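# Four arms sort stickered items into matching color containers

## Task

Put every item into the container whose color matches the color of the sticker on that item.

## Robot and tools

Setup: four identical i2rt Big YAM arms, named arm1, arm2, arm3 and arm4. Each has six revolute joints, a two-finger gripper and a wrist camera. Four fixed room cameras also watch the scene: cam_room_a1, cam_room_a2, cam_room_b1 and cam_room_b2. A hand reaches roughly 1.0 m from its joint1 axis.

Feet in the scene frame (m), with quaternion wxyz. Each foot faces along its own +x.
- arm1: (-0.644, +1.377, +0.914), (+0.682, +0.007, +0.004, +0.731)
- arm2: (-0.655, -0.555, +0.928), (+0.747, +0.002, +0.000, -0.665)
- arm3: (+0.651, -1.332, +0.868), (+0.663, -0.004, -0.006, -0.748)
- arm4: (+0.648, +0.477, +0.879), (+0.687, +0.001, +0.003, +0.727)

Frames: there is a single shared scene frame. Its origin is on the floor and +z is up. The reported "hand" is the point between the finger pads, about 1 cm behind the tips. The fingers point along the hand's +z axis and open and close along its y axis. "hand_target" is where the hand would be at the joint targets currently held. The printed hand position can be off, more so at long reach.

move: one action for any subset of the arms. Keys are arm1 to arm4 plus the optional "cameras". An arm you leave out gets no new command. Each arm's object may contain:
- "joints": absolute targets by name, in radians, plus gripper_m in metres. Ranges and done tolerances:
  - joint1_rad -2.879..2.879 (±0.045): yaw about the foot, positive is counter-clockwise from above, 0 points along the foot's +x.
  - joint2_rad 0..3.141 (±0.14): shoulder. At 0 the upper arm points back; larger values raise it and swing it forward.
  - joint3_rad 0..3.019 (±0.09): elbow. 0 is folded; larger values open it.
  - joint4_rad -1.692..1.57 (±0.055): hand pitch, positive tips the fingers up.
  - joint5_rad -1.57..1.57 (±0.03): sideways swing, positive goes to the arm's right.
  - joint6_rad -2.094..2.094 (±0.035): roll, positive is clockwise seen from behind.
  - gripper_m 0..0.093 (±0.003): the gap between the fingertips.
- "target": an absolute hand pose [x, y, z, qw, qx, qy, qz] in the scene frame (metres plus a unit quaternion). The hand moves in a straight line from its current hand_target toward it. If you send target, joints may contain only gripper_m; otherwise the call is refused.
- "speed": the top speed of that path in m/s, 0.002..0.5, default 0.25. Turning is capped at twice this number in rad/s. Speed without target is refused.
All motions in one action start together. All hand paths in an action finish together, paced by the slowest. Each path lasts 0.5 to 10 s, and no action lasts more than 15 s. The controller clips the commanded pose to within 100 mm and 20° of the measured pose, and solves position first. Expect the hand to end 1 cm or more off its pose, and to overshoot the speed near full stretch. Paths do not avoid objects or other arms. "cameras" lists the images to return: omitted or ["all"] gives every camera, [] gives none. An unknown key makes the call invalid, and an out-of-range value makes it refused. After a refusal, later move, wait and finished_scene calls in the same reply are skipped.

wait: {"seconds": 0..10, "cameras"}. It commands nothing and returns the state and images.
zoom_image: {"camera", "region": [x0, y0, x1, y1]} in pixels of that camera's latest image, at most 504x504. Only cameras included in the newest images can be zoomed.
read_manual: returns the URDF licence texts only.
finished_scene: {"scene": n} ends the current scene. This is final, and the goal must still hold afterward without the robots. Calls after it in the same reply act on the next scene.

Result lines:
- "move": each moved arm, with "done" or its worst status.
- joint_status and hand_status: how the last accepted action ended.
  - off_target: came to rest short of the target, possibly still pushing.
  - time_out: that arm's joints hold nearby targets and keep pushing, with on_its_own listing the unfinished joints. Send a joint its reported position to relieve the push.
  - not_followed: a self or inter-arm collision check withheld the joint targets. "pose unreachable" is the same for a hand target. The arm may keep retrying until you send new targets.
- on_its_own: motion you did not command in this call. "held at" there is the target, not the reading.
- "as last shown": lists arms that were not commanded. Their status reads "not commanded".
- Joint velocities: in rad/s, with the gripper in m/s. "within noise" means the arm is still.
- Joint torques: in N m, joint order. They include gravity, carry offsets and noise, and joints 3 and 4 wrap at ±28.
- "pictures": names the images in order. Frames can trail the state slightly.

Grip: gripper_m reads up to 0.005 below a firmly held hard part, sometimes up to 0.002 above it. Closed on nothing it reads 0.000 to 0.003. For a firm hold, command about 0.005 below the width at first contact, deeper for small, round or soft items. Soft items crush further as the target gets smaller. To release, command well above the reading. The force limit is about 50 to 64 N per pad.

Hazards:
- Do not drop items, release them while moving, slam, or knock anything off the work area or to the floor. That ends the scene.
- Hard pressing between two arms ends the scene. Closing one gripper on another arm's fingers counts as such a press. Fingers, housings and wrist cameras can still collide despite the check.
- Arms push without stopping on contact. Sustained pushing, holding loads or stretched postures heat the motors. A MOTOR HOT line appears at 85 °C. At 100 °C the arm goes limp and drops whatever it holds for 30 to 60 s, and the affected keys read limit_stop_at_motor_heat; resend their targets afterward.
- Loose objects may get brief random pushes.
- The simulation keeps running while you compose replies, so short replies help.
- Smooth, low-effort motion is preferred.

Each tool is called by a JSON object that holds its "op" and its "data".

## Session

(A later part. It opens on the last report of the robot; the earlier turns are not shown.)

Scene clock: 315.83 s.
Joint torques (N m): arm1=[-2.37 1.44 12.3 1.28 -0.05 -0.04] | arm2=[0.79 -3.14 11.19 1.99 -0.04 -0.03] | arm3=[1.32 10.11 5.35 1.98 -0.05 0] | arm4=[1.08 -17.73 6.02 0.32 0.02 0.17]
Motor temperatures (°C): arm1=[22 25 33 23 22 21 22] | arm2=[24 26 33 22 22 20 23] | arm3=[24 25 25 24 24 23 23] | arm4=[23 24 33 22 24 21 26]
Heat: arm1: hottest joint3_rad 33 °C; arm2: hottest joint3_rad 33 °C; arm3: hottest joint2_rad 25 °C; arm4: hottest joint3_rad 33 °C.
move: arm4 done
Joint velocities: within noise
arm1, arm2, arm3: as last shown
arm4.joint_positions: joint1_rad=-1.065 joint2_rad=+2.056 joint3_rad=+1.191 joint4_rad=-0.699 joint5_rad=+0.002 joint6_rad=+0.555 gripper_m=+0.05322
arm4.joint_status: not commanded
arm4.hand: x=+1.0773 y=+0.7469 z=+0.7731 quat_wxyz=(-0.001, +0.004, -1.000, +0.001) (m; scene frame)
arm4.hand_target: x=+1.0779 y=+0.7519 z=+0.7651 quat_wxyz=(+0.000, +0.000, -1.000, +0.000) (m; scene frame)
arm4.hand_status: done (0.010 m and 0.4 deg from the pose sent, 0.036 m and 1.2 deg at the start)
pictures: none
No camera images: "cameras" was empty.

{"op": "move", "data": {"arm4": {"target":[1.078,0.752,0.735,0,0,1,0],"speed":0.06}, "cameras": []}}

{"op": "move", "data": {"arm4": {"target":[1.078,0.752,0.715,0,0,1,0],"speed":0.05}, "cameras": ["arm4_cam_wrist"]}}

Scene clock: 319.80 s.
Joint torques (N m): arm1=[-2.96 1.9 12.23 1.29 -0.03 -0.07] | arm2=[0.85 -3.19 11.18 2.02 -0.03 -0.03] | arm3=[1.2 10.23 5.38 1.96 -0.04 -0.01] | arm4=[1.32 -16.15 5.89 0.66 0.06 0.18]
Motor temperatures (°C): arm1=[22 25 33 23 22 21 22] | arm2=[24 26 33 22 22 20 23] | arm3=[24 25 25 24 24 23 23] | arm4=[23 24 33 22 24 21 26]
Heat: arm1: hottest joint3_rad 33 °C; arm2: hottest joint3_rad 33 °C; arm3: hottest joint2_rad 25 °C; arm4: hottest joint3_rad 33 °C.
move: arm4 off_target
Joint velocities: within noise
arm1, arm2, arm3: as last shown
arm4.joint_positions: joint1_rad=-1.065 joint2_rad=+2.099 joint3_rad=+1.192 joint4_rad=-0.647 joint5_rad=+0.002 joint6_rad=+0.556 gripper_m=+0.05322
arm4.joint_status: not commanded
arm4.hand: x=+1.0796 y=+0.7485 z=+0.7526 quat_wxyz=(-0.005, +0.003, -1.000, -0.002) (m; scene frame)
arm4.hand_target: x=+1.0775 y=+0.7517 z=+0.7355 quat_wxyz=(+0.000, +0.000, -1.000, +0.000) (m; scene frame)
arm4.hand_status: off_target (0.018 m and 0.7 deg from the pose sent, 0.039 m and 0.4 deg at the start)
pictures: none
No camera images: "cameras" was empty.

Scene clock: 320.77 s.
Joint torques (N m): arm1=[-2.32 1.49 12.37 1.43 0 -0.04] | arm2=[0.79 -3.08 11.18 1.96 -0.04 -0.03] | arm3=[1.38 10.17 5.35 1.96 -0.05 -0.01] | arm4=[1.38 -13.04 5.71 0.99 0.05 0.15]
Motor temperatures (°C): arm1=[22 25 33 23 22 21 22] | arm2=[24 26 33 22 22 20 23] | arm3=[24 25 25 24 24 23 23] | arm4=[23 24 32 22 24 21 26]
Heat: arm1: hottest joint3_rad 33 °C; arm2: hottest joint3_rad 33 °C; arm3: hottest joint2_rad 25 °C; arm4: hottest joint3_rad 32 °C.
move: arm4 off_target
Joint velocities: within noise
arm1, arm2, arm3: as last shown
arm4.joint_positions: joint1_rad=-1.065 joint2_rad=+2.100 joint3_rad=+1.192 joint4_rad=-0.618 joint5_rad=+0.002 joint6_rad=+0.558 gripper_m=+0.05322
arm4.joint_status: not commanded
arm4.hand: x=+1.0855 y=+0.7522 z=+0.7526 quat_wxyz=(-0.017, +0.002, -1.000, -0.009) (m; scene frame)
arm4.hand_target: x=+1.0760 y=+0.7506 z=+0.7172 quat_wxyz=(+0.000, +0.000, -1.000, +0.000) (m; scene frame)
arm4.hand_status: off_target (0.038 m and 2.2 deg from the pose sent, 0.038 m and 0.7 deg at the start)
pictures: arm4_cam_wrist
Images, in order (width x height): arm4_cam_wrist 672x504.

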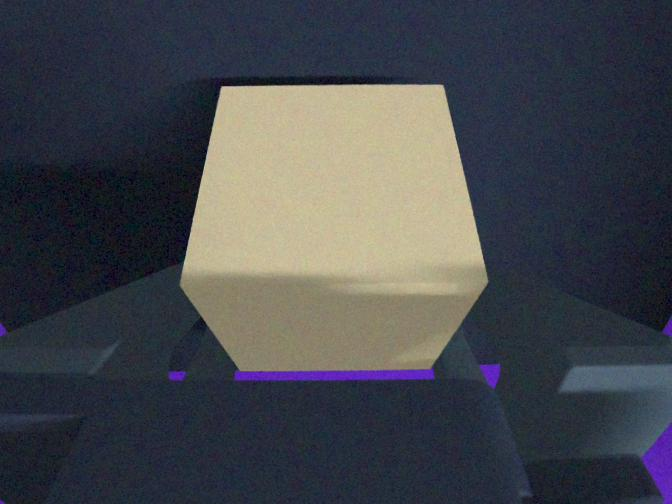

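{"op": "move", "data": {"arm4": {"target":[1.08,0.752,0.76,0,0,1,0]}, "cameras": []}}

{"op": "move", "data": {"arm4": {"joints":{"gripper_m":0.093}}, "cameras": []}}

{"op": "move", "data": {"arm4": {"target":[1.05,0.73,1.05,0,0,1,0]}, "cameras": ["arm4_cam_wrist"]}}

{"op": "move", "data": {"arm4": {"joints":{"joint1_rad":2.1,"joint2_rad":0.8,"joint3_rad":0.8,"joint4_rad":-0.4,"joint5_rad":0,"joint6_rad":0}}, "cameras": ["arm4_cam_wrist"]}}

{"op": "move", "data": {"arm4": {"target":[0.08,0.15,1.08,-0.2130,-0.7606,-0.3042,0.5326]}, "cameras": ["arm4_cam_wrist"]}}

Scene clock: 330.60 s.
Joint torques (N m): arm1=[-2.14 1.55 12.4 1.43 -0.06 -0.06] | arm2=[0.85 -3.19 11.18 1.99 -0.04 -0.04] | arm3=[1.08 10.23 5.33 1.94 -0.05 -0.01] | arm4=[1.32 -20.31 6.01 -0.34 0.05 0.12]
Motor temperatures (°C): arm1=[22 25 33 23 22 21 22] | arm2=[24 26 33 22 22 20 23] | arm3=[24 25 25 24 24 23 23] | arm4=[23 24 31 22 24 21 26]
Heat: arm1: hottest joint3_rad 33 °C; arm2: hottest joint3_rad 33 °C; arm3: hottest joint2_rad 25 °C; arm4: hottest joint3_rad 31 °C.
move: arm4 done
Joint velocities: within noise
arm1, arm2, arm3: as last shown
arm4.joint_positions: joint1_rad=-1.065 joint2_rad=+2.099 joint3_rad=+1.194 joint4_rad=-0.670 joint5_rad=+0.002 joint6_rad=+0.558 gripper_m=+0.05322
arm4.joint_status: not commanded
arm4.hand: x=+1.0759 y=+0.7461 z=+0.7533 quat_wxyz=(+0.004, +0.002, -1.000, +0.004) (m; scene frame)
arm4.hand_target: x=+1.0798 y=+0.7519 z=+0.7601 quat_wxyz=(+0.000, +0.000, -1.000, +0.000) (m; scene frame)
arm4.hand_status: done (0.010 m and 0.6 deg from the pose sent, 0.009 m and 2.2 deg at the start)
pictures: none
No camera images: "cameras" was empty.

Scene clock: 331.17 s.
Joint torques (N m): arm1=[-2.78 1.38 12.27 1.44 -0.04 -0.04] | arm2=[0.91 -3.19 11.18 2 -0.03 -0.02] | arm3=[1.2 10.05 5.37 1.95 -0.05 -0.01] | arm4=[0.97 -20.01 5.9 -0.35 0.08 0.13]
Motor temperatures (°C): arm1=[22 25 33 23 22 21 22] | arm2=[24 26 33 22 22 20 23] | arm3=[24 25 25 24 24 23 23] | arm4=[23 24 31 22 24 21 26]
Heat: arm1: hottest joint3_rad 33 °C; arm2: hottest joint3_rad 33 °C; arm3: hottest joint2_rad 25 °C; arm4: hottest joint3_rad 31 °C.
move: arm4 done
Joint velocities: within noise
arm1.joint_positions: joint1_rad=-2.276 joint2_rad=+0.595 joint3_rad=+0.523 joint4_rad=-0.249 joint5_rad=-0.010 joint6_rad=+0.011 gripper_m=+0.09297
arm1.joint_status: not commanded
arm1.hand: x=-0.3483 y=+1.1633 z=+1.2025 quat_wxyz=(-0.551, -0.255, -0.774, +0.177) (m; scene frame)
arm1.hand_target: x=-0.3500 y=+1.1601 z=+1.1999 quat_wxyz=(-0.545, -0.257, -0.778, +0.180) (m; scene frame)
arm1.hand_status: not commanded
arm2.joint_positions: joint1_rad=+2.213 joint2_rad=+0.736 joint3_rad=+0.547 joint4_rad=-0.123 joint5_rad=+0.000 joint6_rad=+0.009 gripper_m=+0.09292
arm2.joint_status: not commanded
arm2.hand: x=-0.3682 y=-0.2840 z=+1.2172 quat_wxyz=(-0.547, +0.296, -0.751, -0.221) (m; scene frame)
arm2.hand_target: x=-0.3702 y=-0.2852 z=+1.2002 quat_wxyz=(-0.533, +0.304, -0.761, -0.213) (m; scene frame)
arm2.hand_status: not commanded
arm3: as last shown
arm4.joint_positions: joint1_rad=-1.065 joint2_rad=+2.099 joint3_rad=+1.194 joint4_rad=-0.670 joint5_rad=+0.002 joint6_rad=+0.558 gripper_m=+0.09292
arm4.joint_status: all done
arm4.hand: x=+1.0758 y=+0.7461 z=+0.7533 quat_wxyz=(+0.004, +0.002, -1.000, +0.004) (m; scene frame)
arm4.hand_target: x=+1.0799 y=+0.7520 z=+0.7601 quat_wxyz=(+0.000, +0.000, -1.000, +0.000) (m; scene frame)
arm4.hand_status: not commanded
pictures: none
No camera images: "cameras" was empty.

Scene clock: 333.03 s.
Joint torques (N m): arm1=[-2.14 1.32 12.25 1.47 0 -0.04] | arm2=[0.85 -3.14 11.19 2 -0.03 -0.03] | arm3=[1.2 9.99 5.35 1.94 -0.06 -0.01] | arm4=[0.73 -15.03 10.45 -0.35 0.05 0.11]
Motor temperatures (°C): arm1=[22 25 33 23 22 21 22] | arm2=[24 26 33 22 22 20 23] | arm3=[24 25 25 24 24 23 23] | arm4=[23 24 31 22 24 21 26]
Heat: arm1: hottest joint3_rad 33 °C; arm2: hottest joint3_rad 33 °C; arm3: hottest joint2_rad 25 °C; arm4: hottest joint3_rad 31 °C.
move: arm4 off_target
Joint velocities: within noise
arm1, arm2, arm3: as last shown
arm1.hand: x=-0.3484 y=+1.1633 z=+1.2025 quat_wxyz=(-0.551, -0.255, -0.774, +0.177) (m; scene frame)
arm4.joint_positions: joint1_rad=-1.065 joint2_rad=+1.590 joint3_rad=+1.333 joint4_rad=-1.323 joint5_rad=+0.002 joint6_rad=+0.558 gripper_m=+0.09292
arm4.joint_status: not commanded
arm4.hand: x=+1.0417 y=+0.7247 z=+1.0411 quat_wxyz=(+0.006, +0.002, -1.000, +0.005) (m; scene frame)
arm4.hand_target: x=+1.0497 y=+0.7298 z=+1.0500 quat_wxyz=(+0.000, +0.000, -1.000, +0.000) (m; scene frame)
arm4.hand_status: off_target (0.013 m and 0.9 deg from the pose sent, 0.298 m and 0.7 deg at the start)
pictures: arm4_cam_wrist
Images, in order (width x height): arm4_cam_wrist 672x504.

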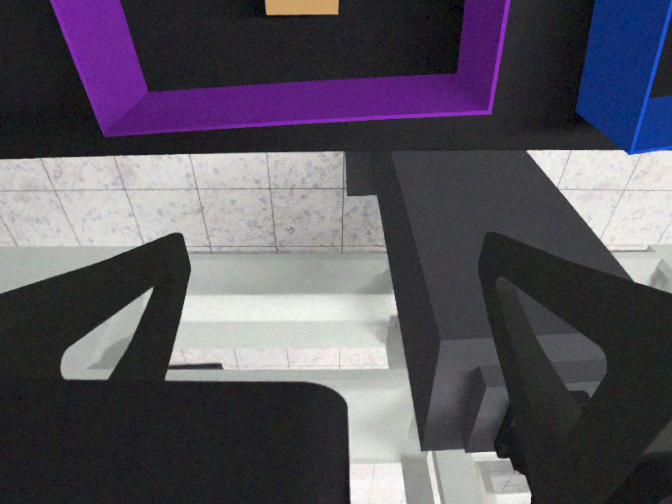

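Scene clock: 335.43 s.
Joint torques (N m): arm1=[-3.49 1.2 12.21 1.51 -0.05 -0.06] | arm2=[0.85 -3.08 11.15 1.99 -0.04 -0.03] | arm3=[1.26 10.11 5.35 1.96 -0.05 -0.01] | arm4=[0.85 -4.54 9.51 1.98 0.15 -0.08]
Motor temperatures (°C): arm1=[22 25 33 23 22 21 22] | arm2=[24 26 33 22 22 20 23] | arm3=[24 25 25 24 24 23 23] | arm4=[23 24 31 22 24 21 26]
Heat: arm1: hottest joint3_rad 33 °C; arm2: hottest joint3_rad 33 °C; arm3: hottest joint2_rad 25 °C; arm4: hottest joint3_rad 31 °C.
move: arm4 done
Joint velocities: within noise
arm1, arm2, arm3: as last shown
arm4.joint_positions: joint1_rad=+2.099 joint2_rad=+0.806 joint3_rad=+0.806 joint4_rad=-0.414 joint5_rad=-0.003 joint6_rad=+0.012 gripper_m=+0.09299
arm4.joint_status: all done
arm4.hand: x=+0.3028 y=+0.2491 z=+1.2333 quat_wxyz=(+0.163, +0.802, +0.237, -0.524) (m; scene frame)
arm4.hand_target: x=+0.3032 y=+0.2494 z=+1.2354 quat_wxyz=(+0.160, +0.796, +0.240, -0.531) (m; scene frame)
arm4.hand_status: not commanded
pictures: arm4_cam_wrist
Images, in order (width x height): arm4_cam_wrist 672x504.

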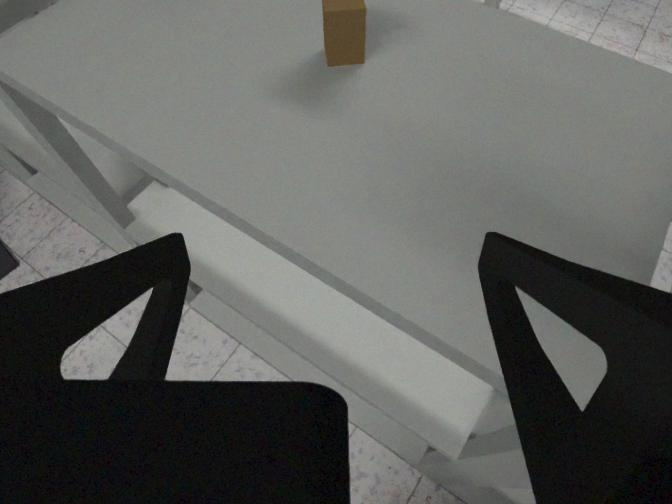

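Scene clock: 337.23 s.
Joint torques (N m): arm1=[-2.96 1.2 12.42 1.4 -0.06 -0.04] | arm2=[0.73 -3.25 11.18 1.99 -0.03 -0.03] | arm3=[1.26 9.99 5.37 1.96 -0.04 0] | arm4=[0.44 -15.33 11.19 1.94 -0.13 -0.1]
Motor temperatures (°C): arm1=[22 25 33 23 22 21 22] | arm2=[24 26 33 22 22 20 23] | arm3=[24 25 25 24 24 23 23] | arm4=[23 24 31 22 24 21 26]
Heat: arm1: hottest joint3_rad 33 °C; arm2: hottest joint3_rad 33 °C; arm3: hottest joint2_rad 25 °C; arm4: hottest joint3_rad 31 °C.
move: arm4 off_target
Joint velocities: within noise
arm1, arm2: as last shown
arm3.joint_positions: joint1_rad=+0.075 joint2_rad=+0.276 joint3_rad=+1.523 joint4_rad=-1.599 joint5_rad=-0.185 joint6_rad=-0.597 gripper_m=+0.09396
arm3.joint_status: not commanded
arm3.hand: x=+0.6803 y=-1.3506 z=+1.4452 quat_wxyz=(-0.326, -0.350, -0.735, +0.481) (m; scene frame)
arm3.hand_target: x=+0.6804 y=-1.3484 z=+1.4507 quat_wxyz=(-0.328, -0.347, -0.731, +0.487) (m; scene frame)
arm3.hand_status: not commanded
arm4.joint_positions: joint1_rad=+1.969 joint2_rad=+1.636 joint3_rad=+0.988 joint4_rad=+0.221 joint5_rad=-0.289 joint6_rad=-0.097 gripper_m=+0.09299
arm4.joint_status: not commanded
arm4.hand: x=+0.0983 y=+0.1548 z=+1.0574 quat_wxyz=(+0.215, +0.778, +0.301, -0.508) (m; scene frame)
arm4.hand_target: x=+0.0815 y=+0.1508 z=+1.0803 quat_wxyz=(+0.213, +0.761, +0.304, -0.533) (m; scene frame)
arm4.hand_status: off_target (0.029 m and 3.5 deg from the pose sent, 0.288 m and 10.8 deg at the start)
pictures: arm4_cam_wrist
Images, in order (width x height): arm4_cam_wrist 672x504.

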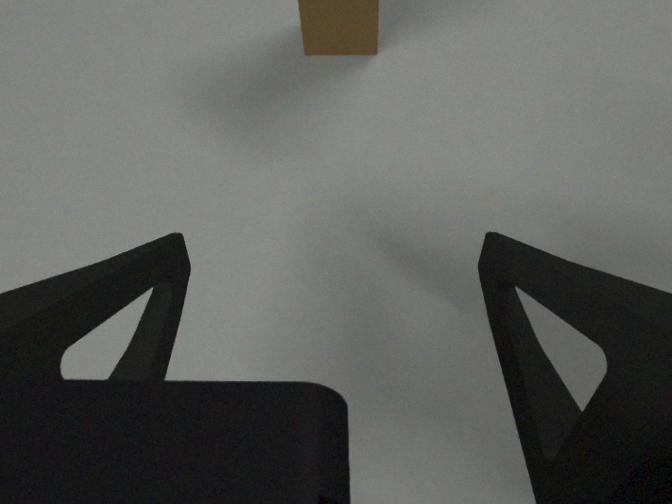

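{"op": "move", "data": {"arm4": {"target":[-0.035,0.036,1.03,-0.2130,-0.7606,-0.3042,0.5326],"speed":0.15}, "cameras": ["arm4_cam_wrist"]}}

Scene clock: 344.33 s.
Joint torques (N m): arm1=[-3.19 1.03 12.36 1.52 -0.04 -0.05] | arm2=[0.85 -3.25 11.19 2.06 -0.03 -0.04] | arm3=[1.32 10.11 5.35 2 -0.05 -0.02] | arm4=[1.26 -21.19 12.12 1.07 0.15 0.18]
Motor temperatures (°C): arm1=[22 25 33 23 22 21 22] | arm2=[24 25 33 22 22 20 23] | arm3=[24 25 25 24 24 23 23] | arm4=[23 24 33 22 24 21 25]
Heat: arm1: hottest joint3_rad 33 °C; arm2: hottest joint3_rad 33 °C; arm3: hottest joint2_rad 25 °C; arm4: hottest joint3_rad 33 °C.
move: arm4 off_target
Joint velocities: within noise
arm1, arm2, arm3: as last shown
arm1.hand: x=-0.3483 y=+1.1633 z=+1.2025 quat_wxyz=(-0.551, -0.255, -0.774, +0.177) (m; scene frame)
arm4.joint_positions: joint1_rad=+2.037 joint2_rad=+2.034 joint3_rad=+1.460 joint4_rad=+0.199 joint5_rad=-0.221 joint6_rad=-0.095 gripper_m=+0.09299
arm4.joint_status: not commanded
arm4.hand: x=-0.0241 y=+0.0477 z=+1.0267 quat_wxyz=(+0.208, +0.762, +0.308, -0.530) (m; scene frame)
arm4.hand_target: x=-0.0340 y=+0.0366 z=+1.0300 quat_wxyz=(+0.213, +0.760, +0.304, -0.533) (m; scene frame)
arm4.hand_status: off_target (0.016 m and 0.8 deg from the pose sent, 0.181 m and 3.4 deg at the start)
pictures: arm4_cam_wrist
Images, in order (width x height): arm4_cam_wrist 672x504.

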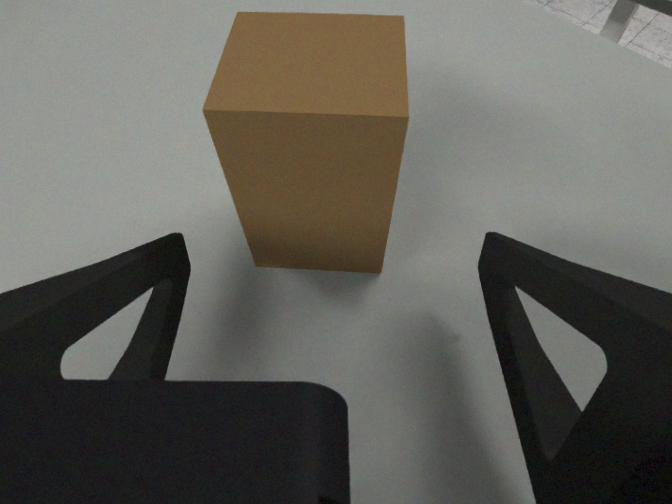

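{"op": "move", "data": {"arm4": {"target":[-0.056,0.008,1.02,-0.2130,-0.7606,-0.3042,0.5326],"speed":0.12}, "cameras": ["arm4_cam_wrist"]}}

{"op": "move", "data": {"arm4": {"joints":{"gripper_m":0.02}}, "cameras": ["arm4_cam_wrist"]}}

Scene clock: 349.07 s.
Joint torques (N m): arm1=[-2.96 1.14 12.16 1.37 -0.06 -0.09] | arm2=[0.73 -3.14 11.19 1.99 -0.03 -0.03] | arm3=[1.38 9.93 5.38 1.98 -0.05 -0.01] | arm4=[1.44 -22.42 12.42 0.98 0.15 0.17]
Motor temperatures (°C): arm1=[22 25 33 23 22 21 22] | arm2=[24 25 33 22 22 20 23] | arm3=[24 25 25 24 24 23 23] | arm4=[23 25 34 22 24 21 25]
Heat: arm1: hottest joint3_rad 33 °C; arm2: hottest joint3_rad 33 °C; arm3: hottest joint2_rad 25 °C; arm4: hottest joint3_rad 34 °C.
move: arm4 off_target
Joint velocities: within noise
arm1, arm2, arm3: as last shown
arm4.joint_positions: joint1_rad=+2.058 joint2_rad=+2.116 joint3_rad=+1.579 joint4_rad=+0.166 joint5_rad=-0.203 joint6_rad=-0.088 gripper_m=+0.09299
arm4.joint_status: not commanded
arm4.hand: x=-0.0448 y=+0.0193 z=+1.0195 quat_wxyz=(+0.209, +0.761, +0.309, -0.531) (m; scene frame)
arm4.hand_target: x=-0.0549 y=+0.0088 z=+1.0201 quat_wxyz=(+0.213, +0.760, +0.304, -0.533) (m; scene frame)
arm4.hand_status: off_target (0.016 m and 0.8 deg from the pose sent, 0.051 m and 0.8 deg at the start)
pictures: arm4_cam_wrist
Images, in order (width x height): arm4_cam_wrist 672x504.

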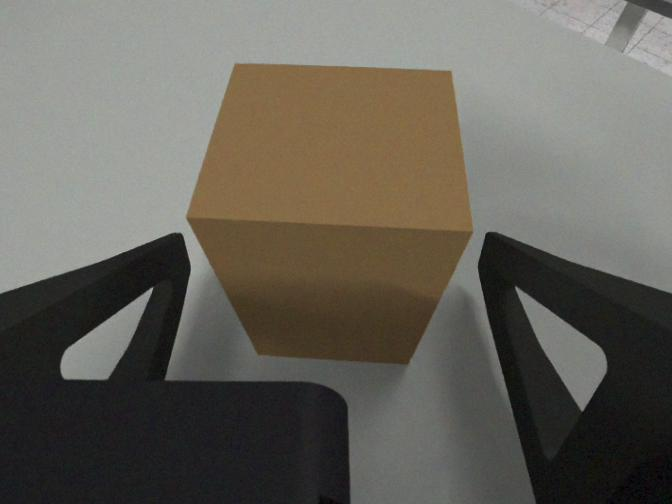

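Scene clock: 349.73 s.
Joint torques (N m): arm1=[-2.49 1.38 12.4 1.43 -0.04 -0.1] | arm2=[0.85 -3.19 11.19 1.99 -0.03 -0.03] | arm3=[1.26 10.05 5.33 1.96 -0.05 -0.01] | arm4=[0.97 -22.12 12.42 1.02 0.13 0.16]
Motor temperatures (°C): arm1=[22 25 33 23 22 21 22] | arm2=[24 25 33 22 22 20 23] | arm3=[24 25 25 24 24 23 23] | arm4=[23 25 34 22 24 21 25]
Heat: arm1: hottest joint3_rad 33 °C; arm2: hottest joint3_rad 33 °C; arm3: hottest joint2_rad 25 °C; arm4: hottest joint3_rad 34 °C.
move: arm4 off_target
Joint velocities: within noise
arm1, arm2, arm3: as last shown
arm4.joint_positions: joint1_rad=+2.058 joint2_rad=+2.116 joint3_rad=+1.579 joint4_rad=+0.166 joint5_rad=-0.202 joint6_rad=-0.087 gripper_m=+0.04464
arm4.joint_status: gripper_m off_target (ended at +0.04466, target +0.02000)
arm4.hand: x=-0.0449 y=+0.0193 z=+1.0195 quat_wxyz=(+0.209, +0.762, +0.308, -0.531) (m; scene frame)
arm4.hand_target: x=-0.0549 y=+0.0088 z=+1.0201 quat_wxyz=(+0.213, +0.760, +0.304, -0.533) (m; scene frame)
arm4.hand_status: not commanded
pictures: arm4_cam_wrist
Images, in order (width x height): arm4_cam_wrist 672x504.

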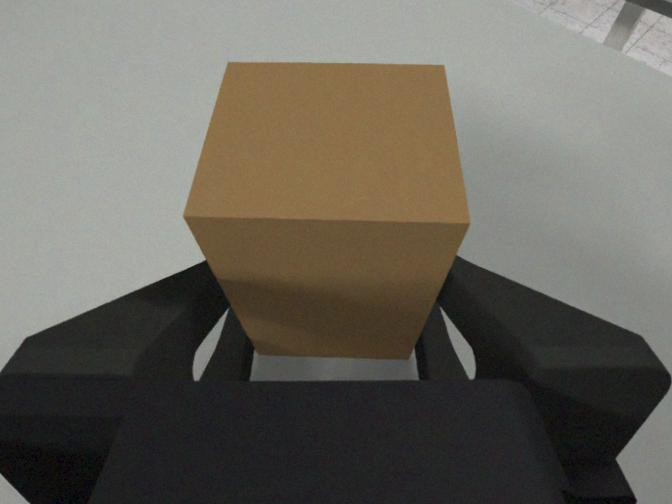

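{"op": "move", "data": {"arm4": {"target":[0.09,0.14,1.14,-0.2130,-0.7606,-0.3042,0.5326]}, "cameras": []}}

{"op": "move", "data": {"arm4": {"target":[0.33,0.28,1.22,-0.2130,-0.7606,-0.3042,0.5326]}, "cameras": []}}

{"op": "move", "data": {"arm4": {"joints":{"joint1_rad":-1.78,"joint2_rad":1.2,"joint3_rad":1.4,"joint4_rad":-1.65,"joint5_rad":0,"joint6_rad":0}}, "cameras": []}}

{"op": "move", "data": {"arm4": {"target":[1.11,0.40,0.95,0,0.7071,0.7071,0]}, "cameras": ["arm4_cam_wrist","cam_room_a2"]}}

{"op": "zoom_image", "data": {"camera": "cam_room_a2", "region": [200, 240, 380, 400]}}

Scene clock: 362.20 s.
Joint torques (N m): arm1=[-2.43 1.67 12.25 1.57 -0.09 -0.06] | arm2=[0.85 -3.08 11.21 1.99 -0.03 -0.03] | arm3=[1.32 10.11 5.34 1.96 -0.04 -0.01] | arm4=[0.79 -15.44 8.87 1.07 -0.08 -0.09]
Motor temperatures (°C): arm1=[21 25 33 23 22 21 22] | arm2=[24 25 33 22 22 20 23] | arm3=[24 25 25 24 24 23 23] | arm4=[23 26 34 22 24 21 26]
Heat: arm1: hottest joint3_rad 33 °C; arm2: hottest joint3_rad 33 °C; arm3: hottest joint2_rad 25 °C; arm4: hottest joint3_rad 34 °C.
move: arm4 done
Joint velocities: within noise
arm1, arm2, arm3: as last shown
arm4.joint_positions: joint1_rad=+1.994 joint2_rad=+1.554 joint3_rad=+1.107 joint4_rad=+0.093 joint5_rad=-0.265 joint6_rad=-0.087 gripper_m=+0.04464
arm4.joint_status: not commanded
arm4.hand: x=+0.0903 y=+0.1375 z=+1.1452 quat_wxyz=(+0.217, +0.758, +0.299, -0.537) (m; scene frame)
arm4.hand_target: x=+0.0900 y=+0.1400 z=+1.1400 quat_wxyz=(+0.213, +0.761, +0.304, -0.533) (m; scene frame)
arm4.hand_status: done (0.006 m and 0.9 deg from the pose sent, 0.218 m and 0.7 deg at the start)
pictures: none
No camera images: "cameras" was empty.

Scene clock: 364.07 s.
Joint torques (N m): arm1=[-2.2 1.61 12.3 1.48 -0.03 -0.03] | arm2=[0.85 -3.19 11.17 2 -0.03 -0.03] | arm3=[1.26 10.11 5.35 1.95 -0.04 -0.01] | arm4=[-0.09 -1.79 9.77 1.06 -0.12 -0.1]
Motor temperatures (°C): arm1=[21 25 33 23 22 21 22] | arm2=[24 25 33 22 22 20 23] | arm3=[24 25 25 24 24 23 23] | arm4=[23 26 34 22 24 21 26]
Heat: arm1: hottest joint3_rad 33 °C; arm2: hottest joint3_rad 33 °C; arm3: hottest joint2_rad 25 °C; arm4: hottest joint3_rad 34 °C.
move: arm4 done
Joint velocities: within noise
arm1.joint_positions: joint1_rad=-2.276 joint2_rad=+0.595 joint3_rad=+0.523 joint4_rad=-0.249 joint5_rad=-0.010 joint6_rad=+0.011 gripper_m=+0.09297
arm1.joint_status: not commanded
arm1.hand: x=-0.3483 y=+1.1633 z=+1.2025 quat_wxyz=(-0.551, -0.255, -0.774, +0.177) (m; scene frame)
arm1.hand_target: x=-0.3500 y=+1.1601 z=+1.1999 quat_wxyz=(-0.545, -0.257, -0.778, +0.180) (m; scene frame)
arm1.hand_status: not commanded
arm2.joint_positions: joint1_rad=+2.213 joint2_rad=+0.736 joint3_rad=+0.547 joint4_rad=-0.123 joint5_rad=+0.000 joint6_rad=+0.009 gripper_m=+0.09292
arm2.joint_status: not commanded
arm2.hand: x=-0.3682 y=-0.2840 z=+1.2172 quat_wxyz=(-0.547, +0.296, -0.751, -0.221) (m; scene frame)
arm2.hand_target: x=-0.3702 y=-0.2852 z=+1.2002 quat_wxyz=(-0.533, +0.304, -0.761, -0.213) (m; scene frame)
arm2.hand_status: not commanded
arm3: as last shown
arm4.joint_positions: joint1_rad=+1.932 joint2_rad=+0.672 joint3_rad=+0.691 joint4_rad=-0.378 joint5_rad=-0.326 joint6_rad=-0.112 gripper_m=+0.04464
arm4.joint_status: not commanded
arm4.hand: x=+0.3320 y=+0.2780 z=+1.2249 quat_wxyz=(+0.218, +0.757, +0.301, -0.538) (m; scene frame)
arm4.hand_target: x=+0.3301 y=+0.2800 z=+1.2201 quat_wxyz=(+0.213, +0.761, +0.304, -0.533) (m; scene frame)
arm4.hand_status: done (0.006 m and 1.0 deg from the pose sent, 0.289 m and 0.9 deg at the start)
pictures: none
No camera images: "cameras" was empty.

Scene clock: 366.63 s.
Joint torques (N m): arm1=[-2.55 1.08 12.11 1.55 -0.04 -0.05] | arm2=[0.85 -3.14 11.18 2 -0.04 -0.04] | arm3=[1.32 10.17 5.37 1.95 -0.06 0] | arm4=[0.03 -10.58 9.31 -0.16 -0.01 0.16]
Motor temperatures (°C): arm1=[21 25 33 23 22 21 22] | arm2=[24 25 33 22 22 20 23] | arm3=[24 25 25 24 24 23 23] | arm4=[23 26 35 22 25 21 26]
Heat: arm1: hottest joint3_rad 33 °C; arm2: hottest joint3_rad 33 °C; arm3: hottest joint2_rad 25 °C; arm4: hottest joint3_rad 35 °C.
move: arm4 done
Joint velocities: within noise
arm1, arm2, arm3: as last shown
arm4.joint_positions: joint1_rad=-1.782 joint2_rad=+1.217 joint3_rad=+1.388 joint4_rad=-1.640 joint5_rad=+0.003 joint6_rad=-0.011 gripper_m=+0.04473
arm4.joint_status: all done
arm4.hand: x=+1.0006 y=+0.4227 z=+1.2073 quat_wxyz=(-0.048, -0.072, -0.996, +0.008) (m; scene frame)
arm4.hand_target: x=+0.9972 y=+0.4245 z=+1.2175 quat_wxyz=(-0.058, -0.076, -0.995, +0.006) (m; scene frame)
arm4.hand_status: not commanded
pictures: none
No camera images: "cameras" was empty.

Scene clock: 370.33 s.
Joint torques (N m): arm1=[-2.08 1.32 12.19 1.36 -0.05 -0.07] | arm2=[0.67 -3.19 11.21 1.98 -0.02 -0.03] | arm3=[1.2 10.05 5.37 1.95 -0.04 0] | arm4=[0.38 -14.39 7.68 0.35 0.09 0.19]
Motor temperatures (°C): arm1=[21 25 33 23 22 21 22] | arm2=[24 25 33 22 22 20 23] | arm3=[24 25 25 24 24 23 23] | arm4=[23 25 34 22 25 21 26]
Heat: arm1: hottest joint3_rad 33 °C; arm2: hottest joint3_rad 33 °C; arm3: hottest joint2_rad 25 °C; arm4: hottest joint3_rad 34 °C.
move: arm4 done
Joint velocities: within noise
arm1, arm2, arm3: as last shown
arm4.joint_positions: joint1_rad=-1.785 joint2_rad=+1.665 joint3_rad=+1.184 joint4_rad=-1.085 joint5_rad=-0.001 joint6_rad=+1.389 gripper_m=+0.04473
arm4.joint_status: not commanded
arm4.hand: x=+1.1071 y=+0.4041 z=+0.9558 quat_wxyz=(-0.001, -0.699, -0.715, +0.001) (m; scene frame)
arm4.hand_target: x=+1.1099 y=+0.4000 z=+0.9500 quat_wxyz=(+0.000, -0.707, -0.707, +0.000) (m; scene frame)
arm4.hand_status: done (0.008 m and 1.3 deg from the pose sent, 0.281 m and 82.0 deg at the start)
pictures: arm4_cam_wrist, cam_room_a2
Images, in order (width x height): arm4_cam_wrist 672x504, cam_room_a2 672x504.

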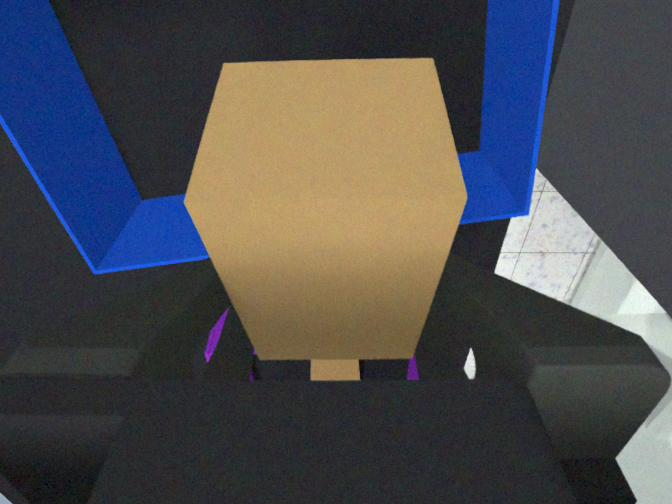

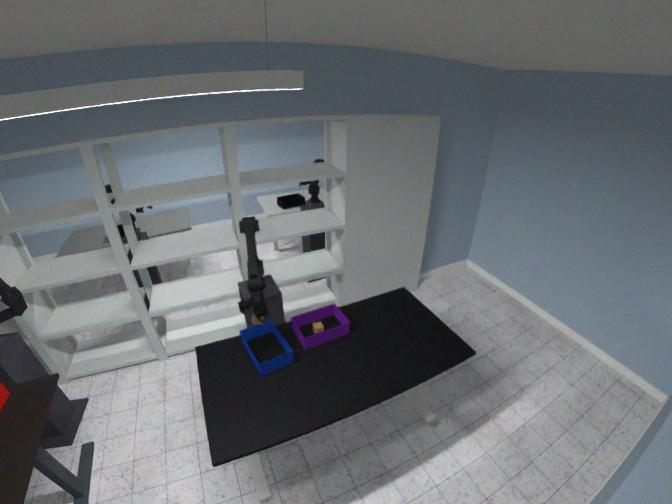

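Scaled by 2.800.

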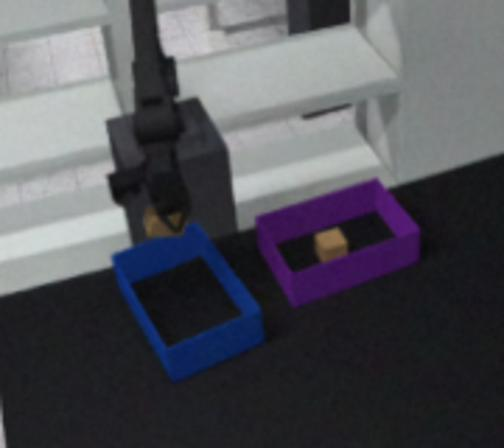

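{"op": "move", "data": {"arm4": {"target":[1.128,0.408,0.80,0,0.7071,0.7071,0]}, "cameras": ["arm4_cam_wrist","cam_room_a2"]}}

{"op": "zoom_image", "data": {"camera": "cam_room_a2", "region": [200, 240, 380, 400]}}

{"op": "move", "data": {"arm4": {"target":[1.128,0.408,0.755,0,0.7071,0.7071,0],"speed":0.06}, "cameras": []}}

{"op": "move", "data": {"arm4": {"target":[1.128,0.408,0.735,0,0.7071,0.7071,0],"speed":0.05}, "cameras": ["arm4_cam_wrist"]}}

Scene clock: 382.60 s.
Joint torques (N m): arm1=[-2.26 1.38 12.38 1.43 -0.05 -0.07] | arm2=[0.85 -3.14 11.17 2.02 -0.02 -0.04] | arm3=[1.2 10.11 5.35 1.95 -0.04 0] | arm4=[1.49 -17.73 5.87 0.38 0.04 0.18]
Motor temperatures (°C): arm1=[21 25 34 23 22 21 22] | arm2=[24 25 33 22 22 20 23] | arm3=[24 25 25 24 24 23 23] | arm4=[23 25 34 22 25 21 26]
Heat: arm1: hottest joint3_rad 34 °C; arm2: hottest joint3_rad 33 °C; arm3: hottest joint2_rad 25 °C; arm4: hottest joint3_rad 34 °C.
move: arm4 done
Joint velocities: within noise
arm1, arm2: as last shown
arm1.hand: x=-0.3484 y=+1.1633 z=+1.2025 quat_wxyz=(-0.551, -0.255, -0.774, +0.177) (m; scene frame)
arm3.joint_positions: joint1_rad=+0.075 joint2_rad=+0.276 joint3_rad=+1.523 joint4_rad=-1.599 joint5_rad=-0.185 joint6_rad=-0.597 gripper_m=+0.09396
arm3.joint_status: not commanded
arm3.hand: x=+0.6803 y=-1.3506 z=+1.4452 quat_wxyz=(-0.326, -0.350, -0.735, +0.481) (m; scene frame)
arm3.hand_target: x=+0.6804 y=-1.3484 z=+1.4507 quat_wxyz=(-0.328, -0.347, -0.731, +0.487) (m; scene frame)
arm3.hand_status: not commanded
arm4.joint_positions: joint1_rad=-1.779 joint2_rad=+1.959 joint3_rad=+1.117 joint4_rad=-0.735 joint5_rad=-0.001 joint6_rad=+1.413 gripper_m=+0.04473
arm4.joint_status: not commanded
arm4.hand: x=+1.1228 y=+0.4042 z=+0.8017 quat_wxyz=(+0.003, -0.705, -0.709, +0.004) (m; scene frame)
arm4.hand_target: x=+1.1279 y=+0.4081 z=+0.8001 quat_wxyz=(+0.000, -0.707, -0.707, +0.000) (m; scene frame)
arm4.hand_status: done (0.007 m and 0.7 deg from the pose sent, 0.157 m and 1.3 deg at the start)
pictures: arm4_cam_wrist, cam_room_a2
Images, in order (width x height): arm4_cam_wrist 672x504, cam_room_a2 672x504.

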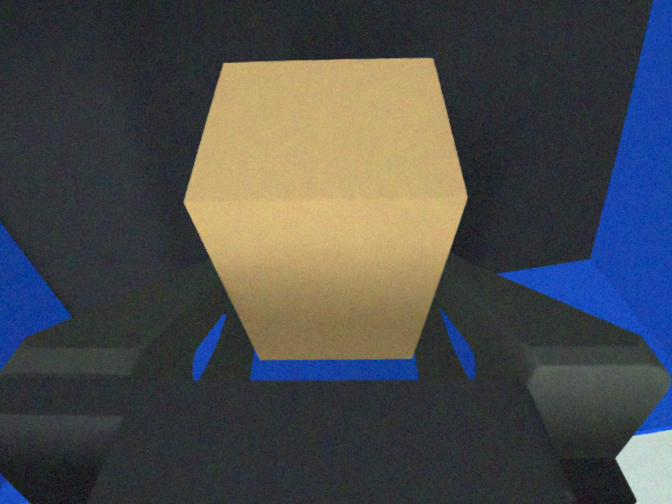

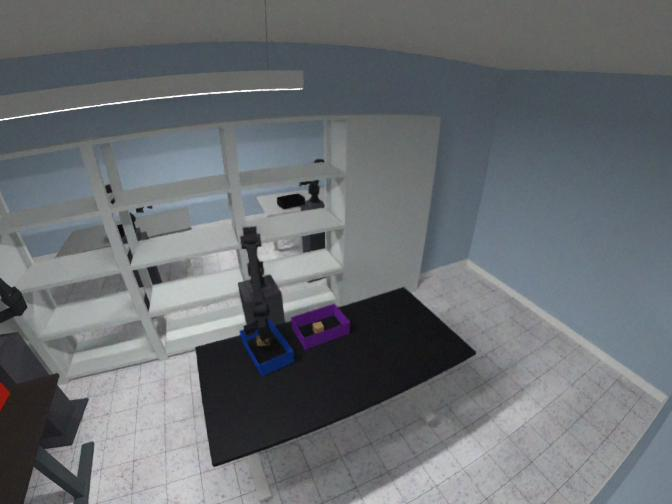

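Scaled by 2.800.

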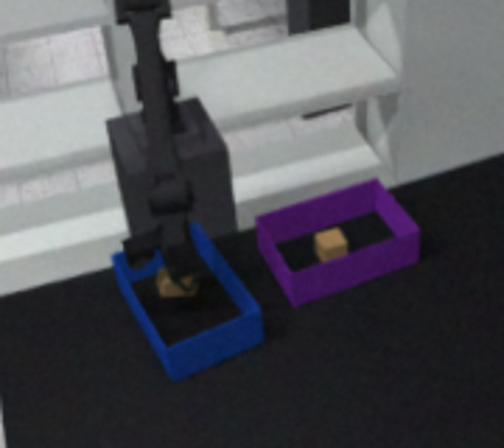

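Scene clock: 383.87 s.
Joint torques (N m): arm1=[-2.49 1.26 12.11 1.43 -0.08 -0.03] | arm2=[0.73 -3.14 11.19 1.99 -0.04 -0.03] | arm3=[1.2 10.11 5.34 1.96 -0.05 -0.01] | arm4=[1.03 -16.79 5.04 0.46 0.03 0.18]
Motor temperatures (°C): arm1=[21 25 34 23 22 21 22] | arm2=[24 25 33 22 22 20 23] | arm3=[24 25 25 24 24 23 23] | arm4=[23 25 34 22 25 21 26]
Heat: arm1: hottest joint3_rad 34 °C; arm2: hottest joint3_rad 33 °C; arm3: hottest joint2_rad 25 °C; arm4: hottest joint3_rad 34 °C.
move: arm4 off_target
Joint velocities: within noise
arm1, arm2, arm3: as last shown
arm1.hand: x=-0.3483 y=+1.1633 z=+1.2025 quat_wxyz=(-0.551, -0.255, -0.774, +0.177) (m; scene frame)
arm4.joint_positions: joint1_rad=-1.779 joint2_rad=+2.036 joint3_rad=+1.117 joint4_rad=-0.636 joint5_rad=-0.001 joint6_rad=+1.414 gripper_m=+0.04473
arm4.joint_status: not commanded
arm4.hand: x=+1.1295 y=+0.4030 z=+0.7659 quat_wxyz=(-0.005, -0.705, -0.709, -0.002) (m; scene frame)
arm4.hand_target: x=+1.1277 y=+0.4081 z=+0.7553 quat_wxyz=(+0.000, -0.707, -0.707, +0.000) (m; scene frame)
arm4.hand_status: off_target (0.012 m and 0.7 deg from the pose sent, 0.047 m and 0.7 deg at the start)
pictures: none
No camera images: "cameras" was empty.

Scene clock: 384.83 s.
Joint torques (N m): arm1=[-2.78 1.26 12.26 1.37 -0.07 -0.06] | arm2=[0.85 -3.14 11.18 2.04 -0.03 -0.03] | arm3=[1.26 10.17 5.37 1.96 -0.05 0] | arm4=[1.08 -16.73 4.96 0.29 0.05 0.19]
Motor temperatures (°C): arm1=[21 25 34 23 22 21 22] | arm2=[24 25 33 22 22 20 23] | arm3=[24 25 25 24 24 23 23] | arm4=[23 25 33 22 25 21 26]
Heat: arm1: hottest joint3_rad 34 °C; arm2: hottest joint3_rad 33 °C; arm3: hottest joint2_rad 25 °C; arm4: hottest joint3_rad 33 °C.
move: arm4 off_target
Joint velocities: within noise
arm1, arm2, arm3: as last shown
arm4.joint_positions: joint1_rad=-1.779 joint2_rad=+2.080 joint3_rad=+1.117 joint4_rad=-0.594 joint5_rad=-0.001 joint6_rad=+1.414 gripper_m=+0.04473
arm4.joint_status: not commanded
arm4.hand: x=+1.1287 y=+0.4031 z=+0.7458 quat_wxyz=(-0.005, -0.705, -0.709, -0.002) (m; scene frame)
arm4.hand_target: x=+1.1276 y=+0.4081 z=+0.7352 quat_wxyz=(+0.000, -0.707, -0.707, +0.000) (m; scene frame)
arm4.hand_status: off_target (0.012 m and 0.6 deg from the pose sent, 0.031 m and 0.7 deg at the start)
pictures: arm4_cam_wrist
Images, in order (width x height): arm4_cam_wrist 672x504.

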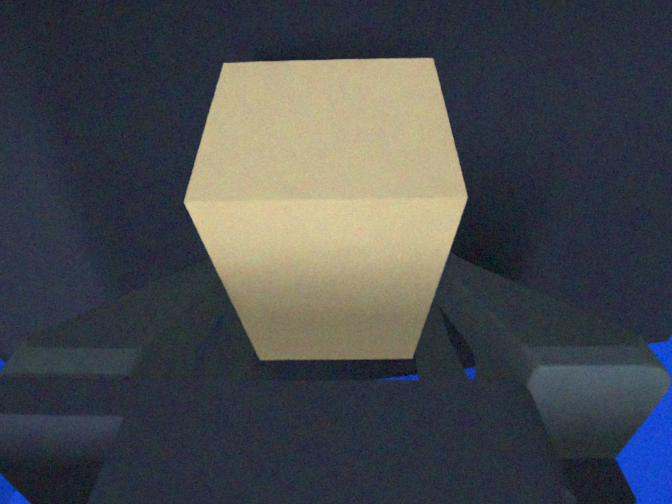

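{"op": "move", "data": {"arm4": {"target":[1.128,0.408,0.715,0,0.7071,0.7071,0],"speed":0.05}, "cameras": []}}

{"op": "move", "data": {"arm4": {"joints":{"gripper_m":0.093}}, "cameras": []}}

{"op": "move", "data": {"arm4": {"target":[1.12,0.408,1.0,0,0.7071,0.7071,0]}, "cameras": ["cam_room_a2"]}}

{"op": "zoom_image", "data": {"camera": "cam_room_a2", "region": [200, 240, 380, 400]}}

Scene clock: 389.67 s.
Joint torques (N m): arm1=[-2.84 1.2 12.31 1.44 -0.04 -0.04] | arm2=[0.79 -3.08 11.17 2 -0.02 -0.04] | arm3=[1.14 9.99 5.29 1.99 -0.05 -0.01] | arm4=[1.38 -13.51 4.94 0.8 0.16 0.17]
Motor temperatures (°C): arm1=[21 25 34 23 22 21 22] | arm2=[24 25 33 22 22 20 23] | arm3=[24 25 25 24 24 23 23] | arm4=[23 25 33 22 25 21 26]
Heat: arm1: hottest joint3_rad 34 °C; arm2: hottest joint3_rad 33 °C; arm3: hottest joint2_rad 25 °C; arm4: hottest joint3_rad 33 °C.
move: arm4 off_target
Joint velocities: within noise
arm1, arm2, arm3: as last shown
arm4.joint_positions: joint1_rad=-1.779 joint2_rad=+2.082 joint3_rad=+1.117 joint4_rad=-0.564 joint5_rad=-0.002 joint6_rad=+1.414 gripper_m=+0.04473
arm4.joint_status: not commanded
arm4.hand: x=+1.1355 y=+0.4022 z=+0.7449 quat_wxyz=(-0.015, -0.705, -0.709, -0.010) (m; scene frame)
arm4.hand_target: x=+1.1264 y=+0.4081 z=+0.7167 quat_wxyz=(+0.000, -0.707, -0.707, +0.000) (m; scene frame)
arm4.hand_status: off_target (0.031 m and 2.1 deg from the pose sent, 0.031 m and 0.6 deg at the start)
pictures: none
No camera images: "cameras" was empty.

Scene clock: 390.27 s.
Joint torques (N m): arm1=[-2.43 1.44 12.37 1.28 -0.05 -0.04] | arm2=[0.97 -3.14 11.17 1.98 -0.04 -0.03] | arm3=[1.14 10.11 5.35 1.96 -0.05 -0.01] | arm4=[1.49 -15.79 4.82 0.27 0.15 0.13]
Motor temperatures (°C): arm1=[21 25 34 23 22 21 22] | arm2=[24 25 33 22 22 20 23] | arm3=[24 25 25 24 24 23 23] | arm4=[23 25 33 22 25 21 26]
Heat: arm1: hottest joint3_rad 34 °C; arm2: hottest joint3_rad 33 °C; arm3: hottest joint2_rad 25 °C; arm4: hottest joint3_rad 33 °C.
move: arm4 done
Joint velocities: within noise
arm1, arm2, arm3: as last shown
arm4.joint_positions: joint1_rad=-1.779 joint2_rad=+2.108 joint3_rad=+1.117 joint4_rad=-0.552 joint5_rad=-0.003 joint6_rad=+1.417 gripper_m=+0.09290
arm4.joint_status: all done
arm4.hand: x=+1.1315 y=+0.4028 z=+0.7327 quat_wxyz=(-0.010, -0.706, -0.708, -0.006) (m; scene frame)
arm4.hand_target: x=+1.1265 y=+0.4081 z=+0.7167 quat_wxyz=(+0.000, -0.707, -0.707, +0.000) (m; scene frame)
arm4.hand_status: not commanded
pictures: none
No camera images: "cameras" was empty.

Scene clock: 392.10 s.
Joint torques (N m): arm1=[-3.14 1.61 12.27 1.4 -0.06 -0.05] | arm2=[0.79 -3.19 11.17 2.02 -0.03 -0.03] | arm3=[1.14 10.11 5.33 1.98 -0.05 0] | arm4=[1.14 -15.33 9.95 -0.39 0.11 0.12]
Motor temperatures (°C): arm1=[21 25 34 23 22 21 22] | arm2=[24 25 33 22 22 20 23] | arm3=[24 25 25 24 24 23 23] | arm4=[23 25 33 22 25 21 26]
Heat: arm1: hottest joint3_rad 34 °C; arm2: hottest joint3_rad 33 °C; arm3: hottest joint2_rad 25 °C; arm4: hottest joint3_rad 33 °C.
move: arm4 off_target
Joint velocities: within noise
arm1.joint_positions: joint1_rad=-2.276 joint2_rad=+0.595 joint3_rad=+0.523 joint4_rad=-0.249 joint5_rad=-0.010 joint6_rad=+0.011 gripper_m=+0.09297
arm1.joint_status: not commanded
arm1.hand: x=-0.3483 y=+1.1633 z=+1.2025 quat_wxyz=(-0.551, -0.255, -0.774, +0.177) (m; scene frame)
arm1.hand_target: x=-0.3500 y=+1.1601 z=+1.1999 quat_wxyz=(-0.545, -0.257, -0.778, +0.180) (m; scene frame)
arm1.hand_status: not commanded
arm2.joint_positions: joint1_rad=+2.213 joint2_rad=+0.736 joint3_rad=+0.547 joint4_rad=-0.123 joint5_rad=+0.000 joint6_rad=+0.009 gripper_m=+0.09292
arm2.joint_status: not commanded
arm2.hand: x=-0.3682 y=-0.2840 z=+1.2172 quat_wxyz=(-0.547, +0.296, -0.751, -0.221) (m; scene frame)
arm2.hand_target: x=-0.3702 y=-0.2852 z=+1.2002 quat_wxyz=(-0.533, +0.304, -0.761, -0.213) (m; scene frame)
arm2.hand_status: not commanded
arm3: as last shown
arm4.joint_positions: joint1_rad=-1.779 joint2_rad=+1.638 joint3_rad=+1.253 joint4_rad=-1.196 joint5_rad=-0.003 joint6_rad=+1.417 gripper_m=+0.09291
arm4.joint_status: not commanded
arm4.hand: x=+1.1097 y=+0.4074 z=+0.9917 quat_wxyz=(+0.006, -0.706, -0.708, +0.005) (m; scene frame)
arm4.hand_target: x=+1.1198 y=+0.4081 z=+1.0001 quat_wxyz=(+0.000, -0.707, -0.707, +0.000) (m; scene frame)
arm4.hand_status: off_target (0.013 m and 0.9 deg from the pose sent, 0.268 m and 1.3 deg at the start)
pictures: cam_room_a2
Images, in order (width x height): cam_room_a2 672x504.

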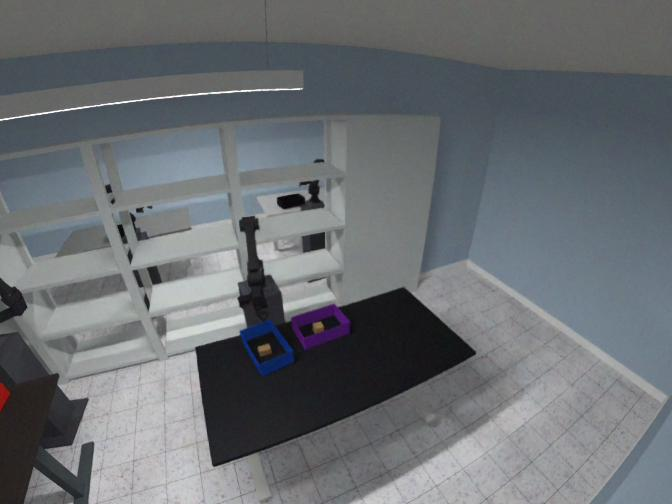

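Scaled by 2.800.

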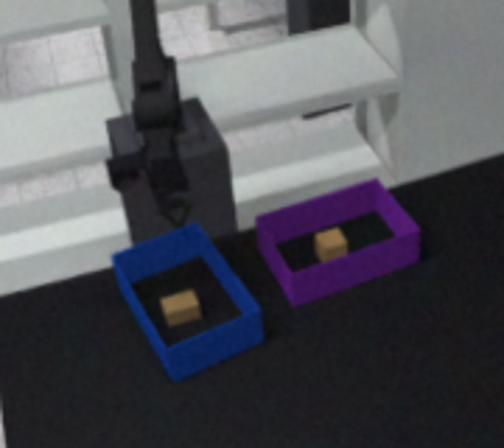

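{"op": "finished_scene", "data": {"scene": 1}}

The scene is finished: the task was done.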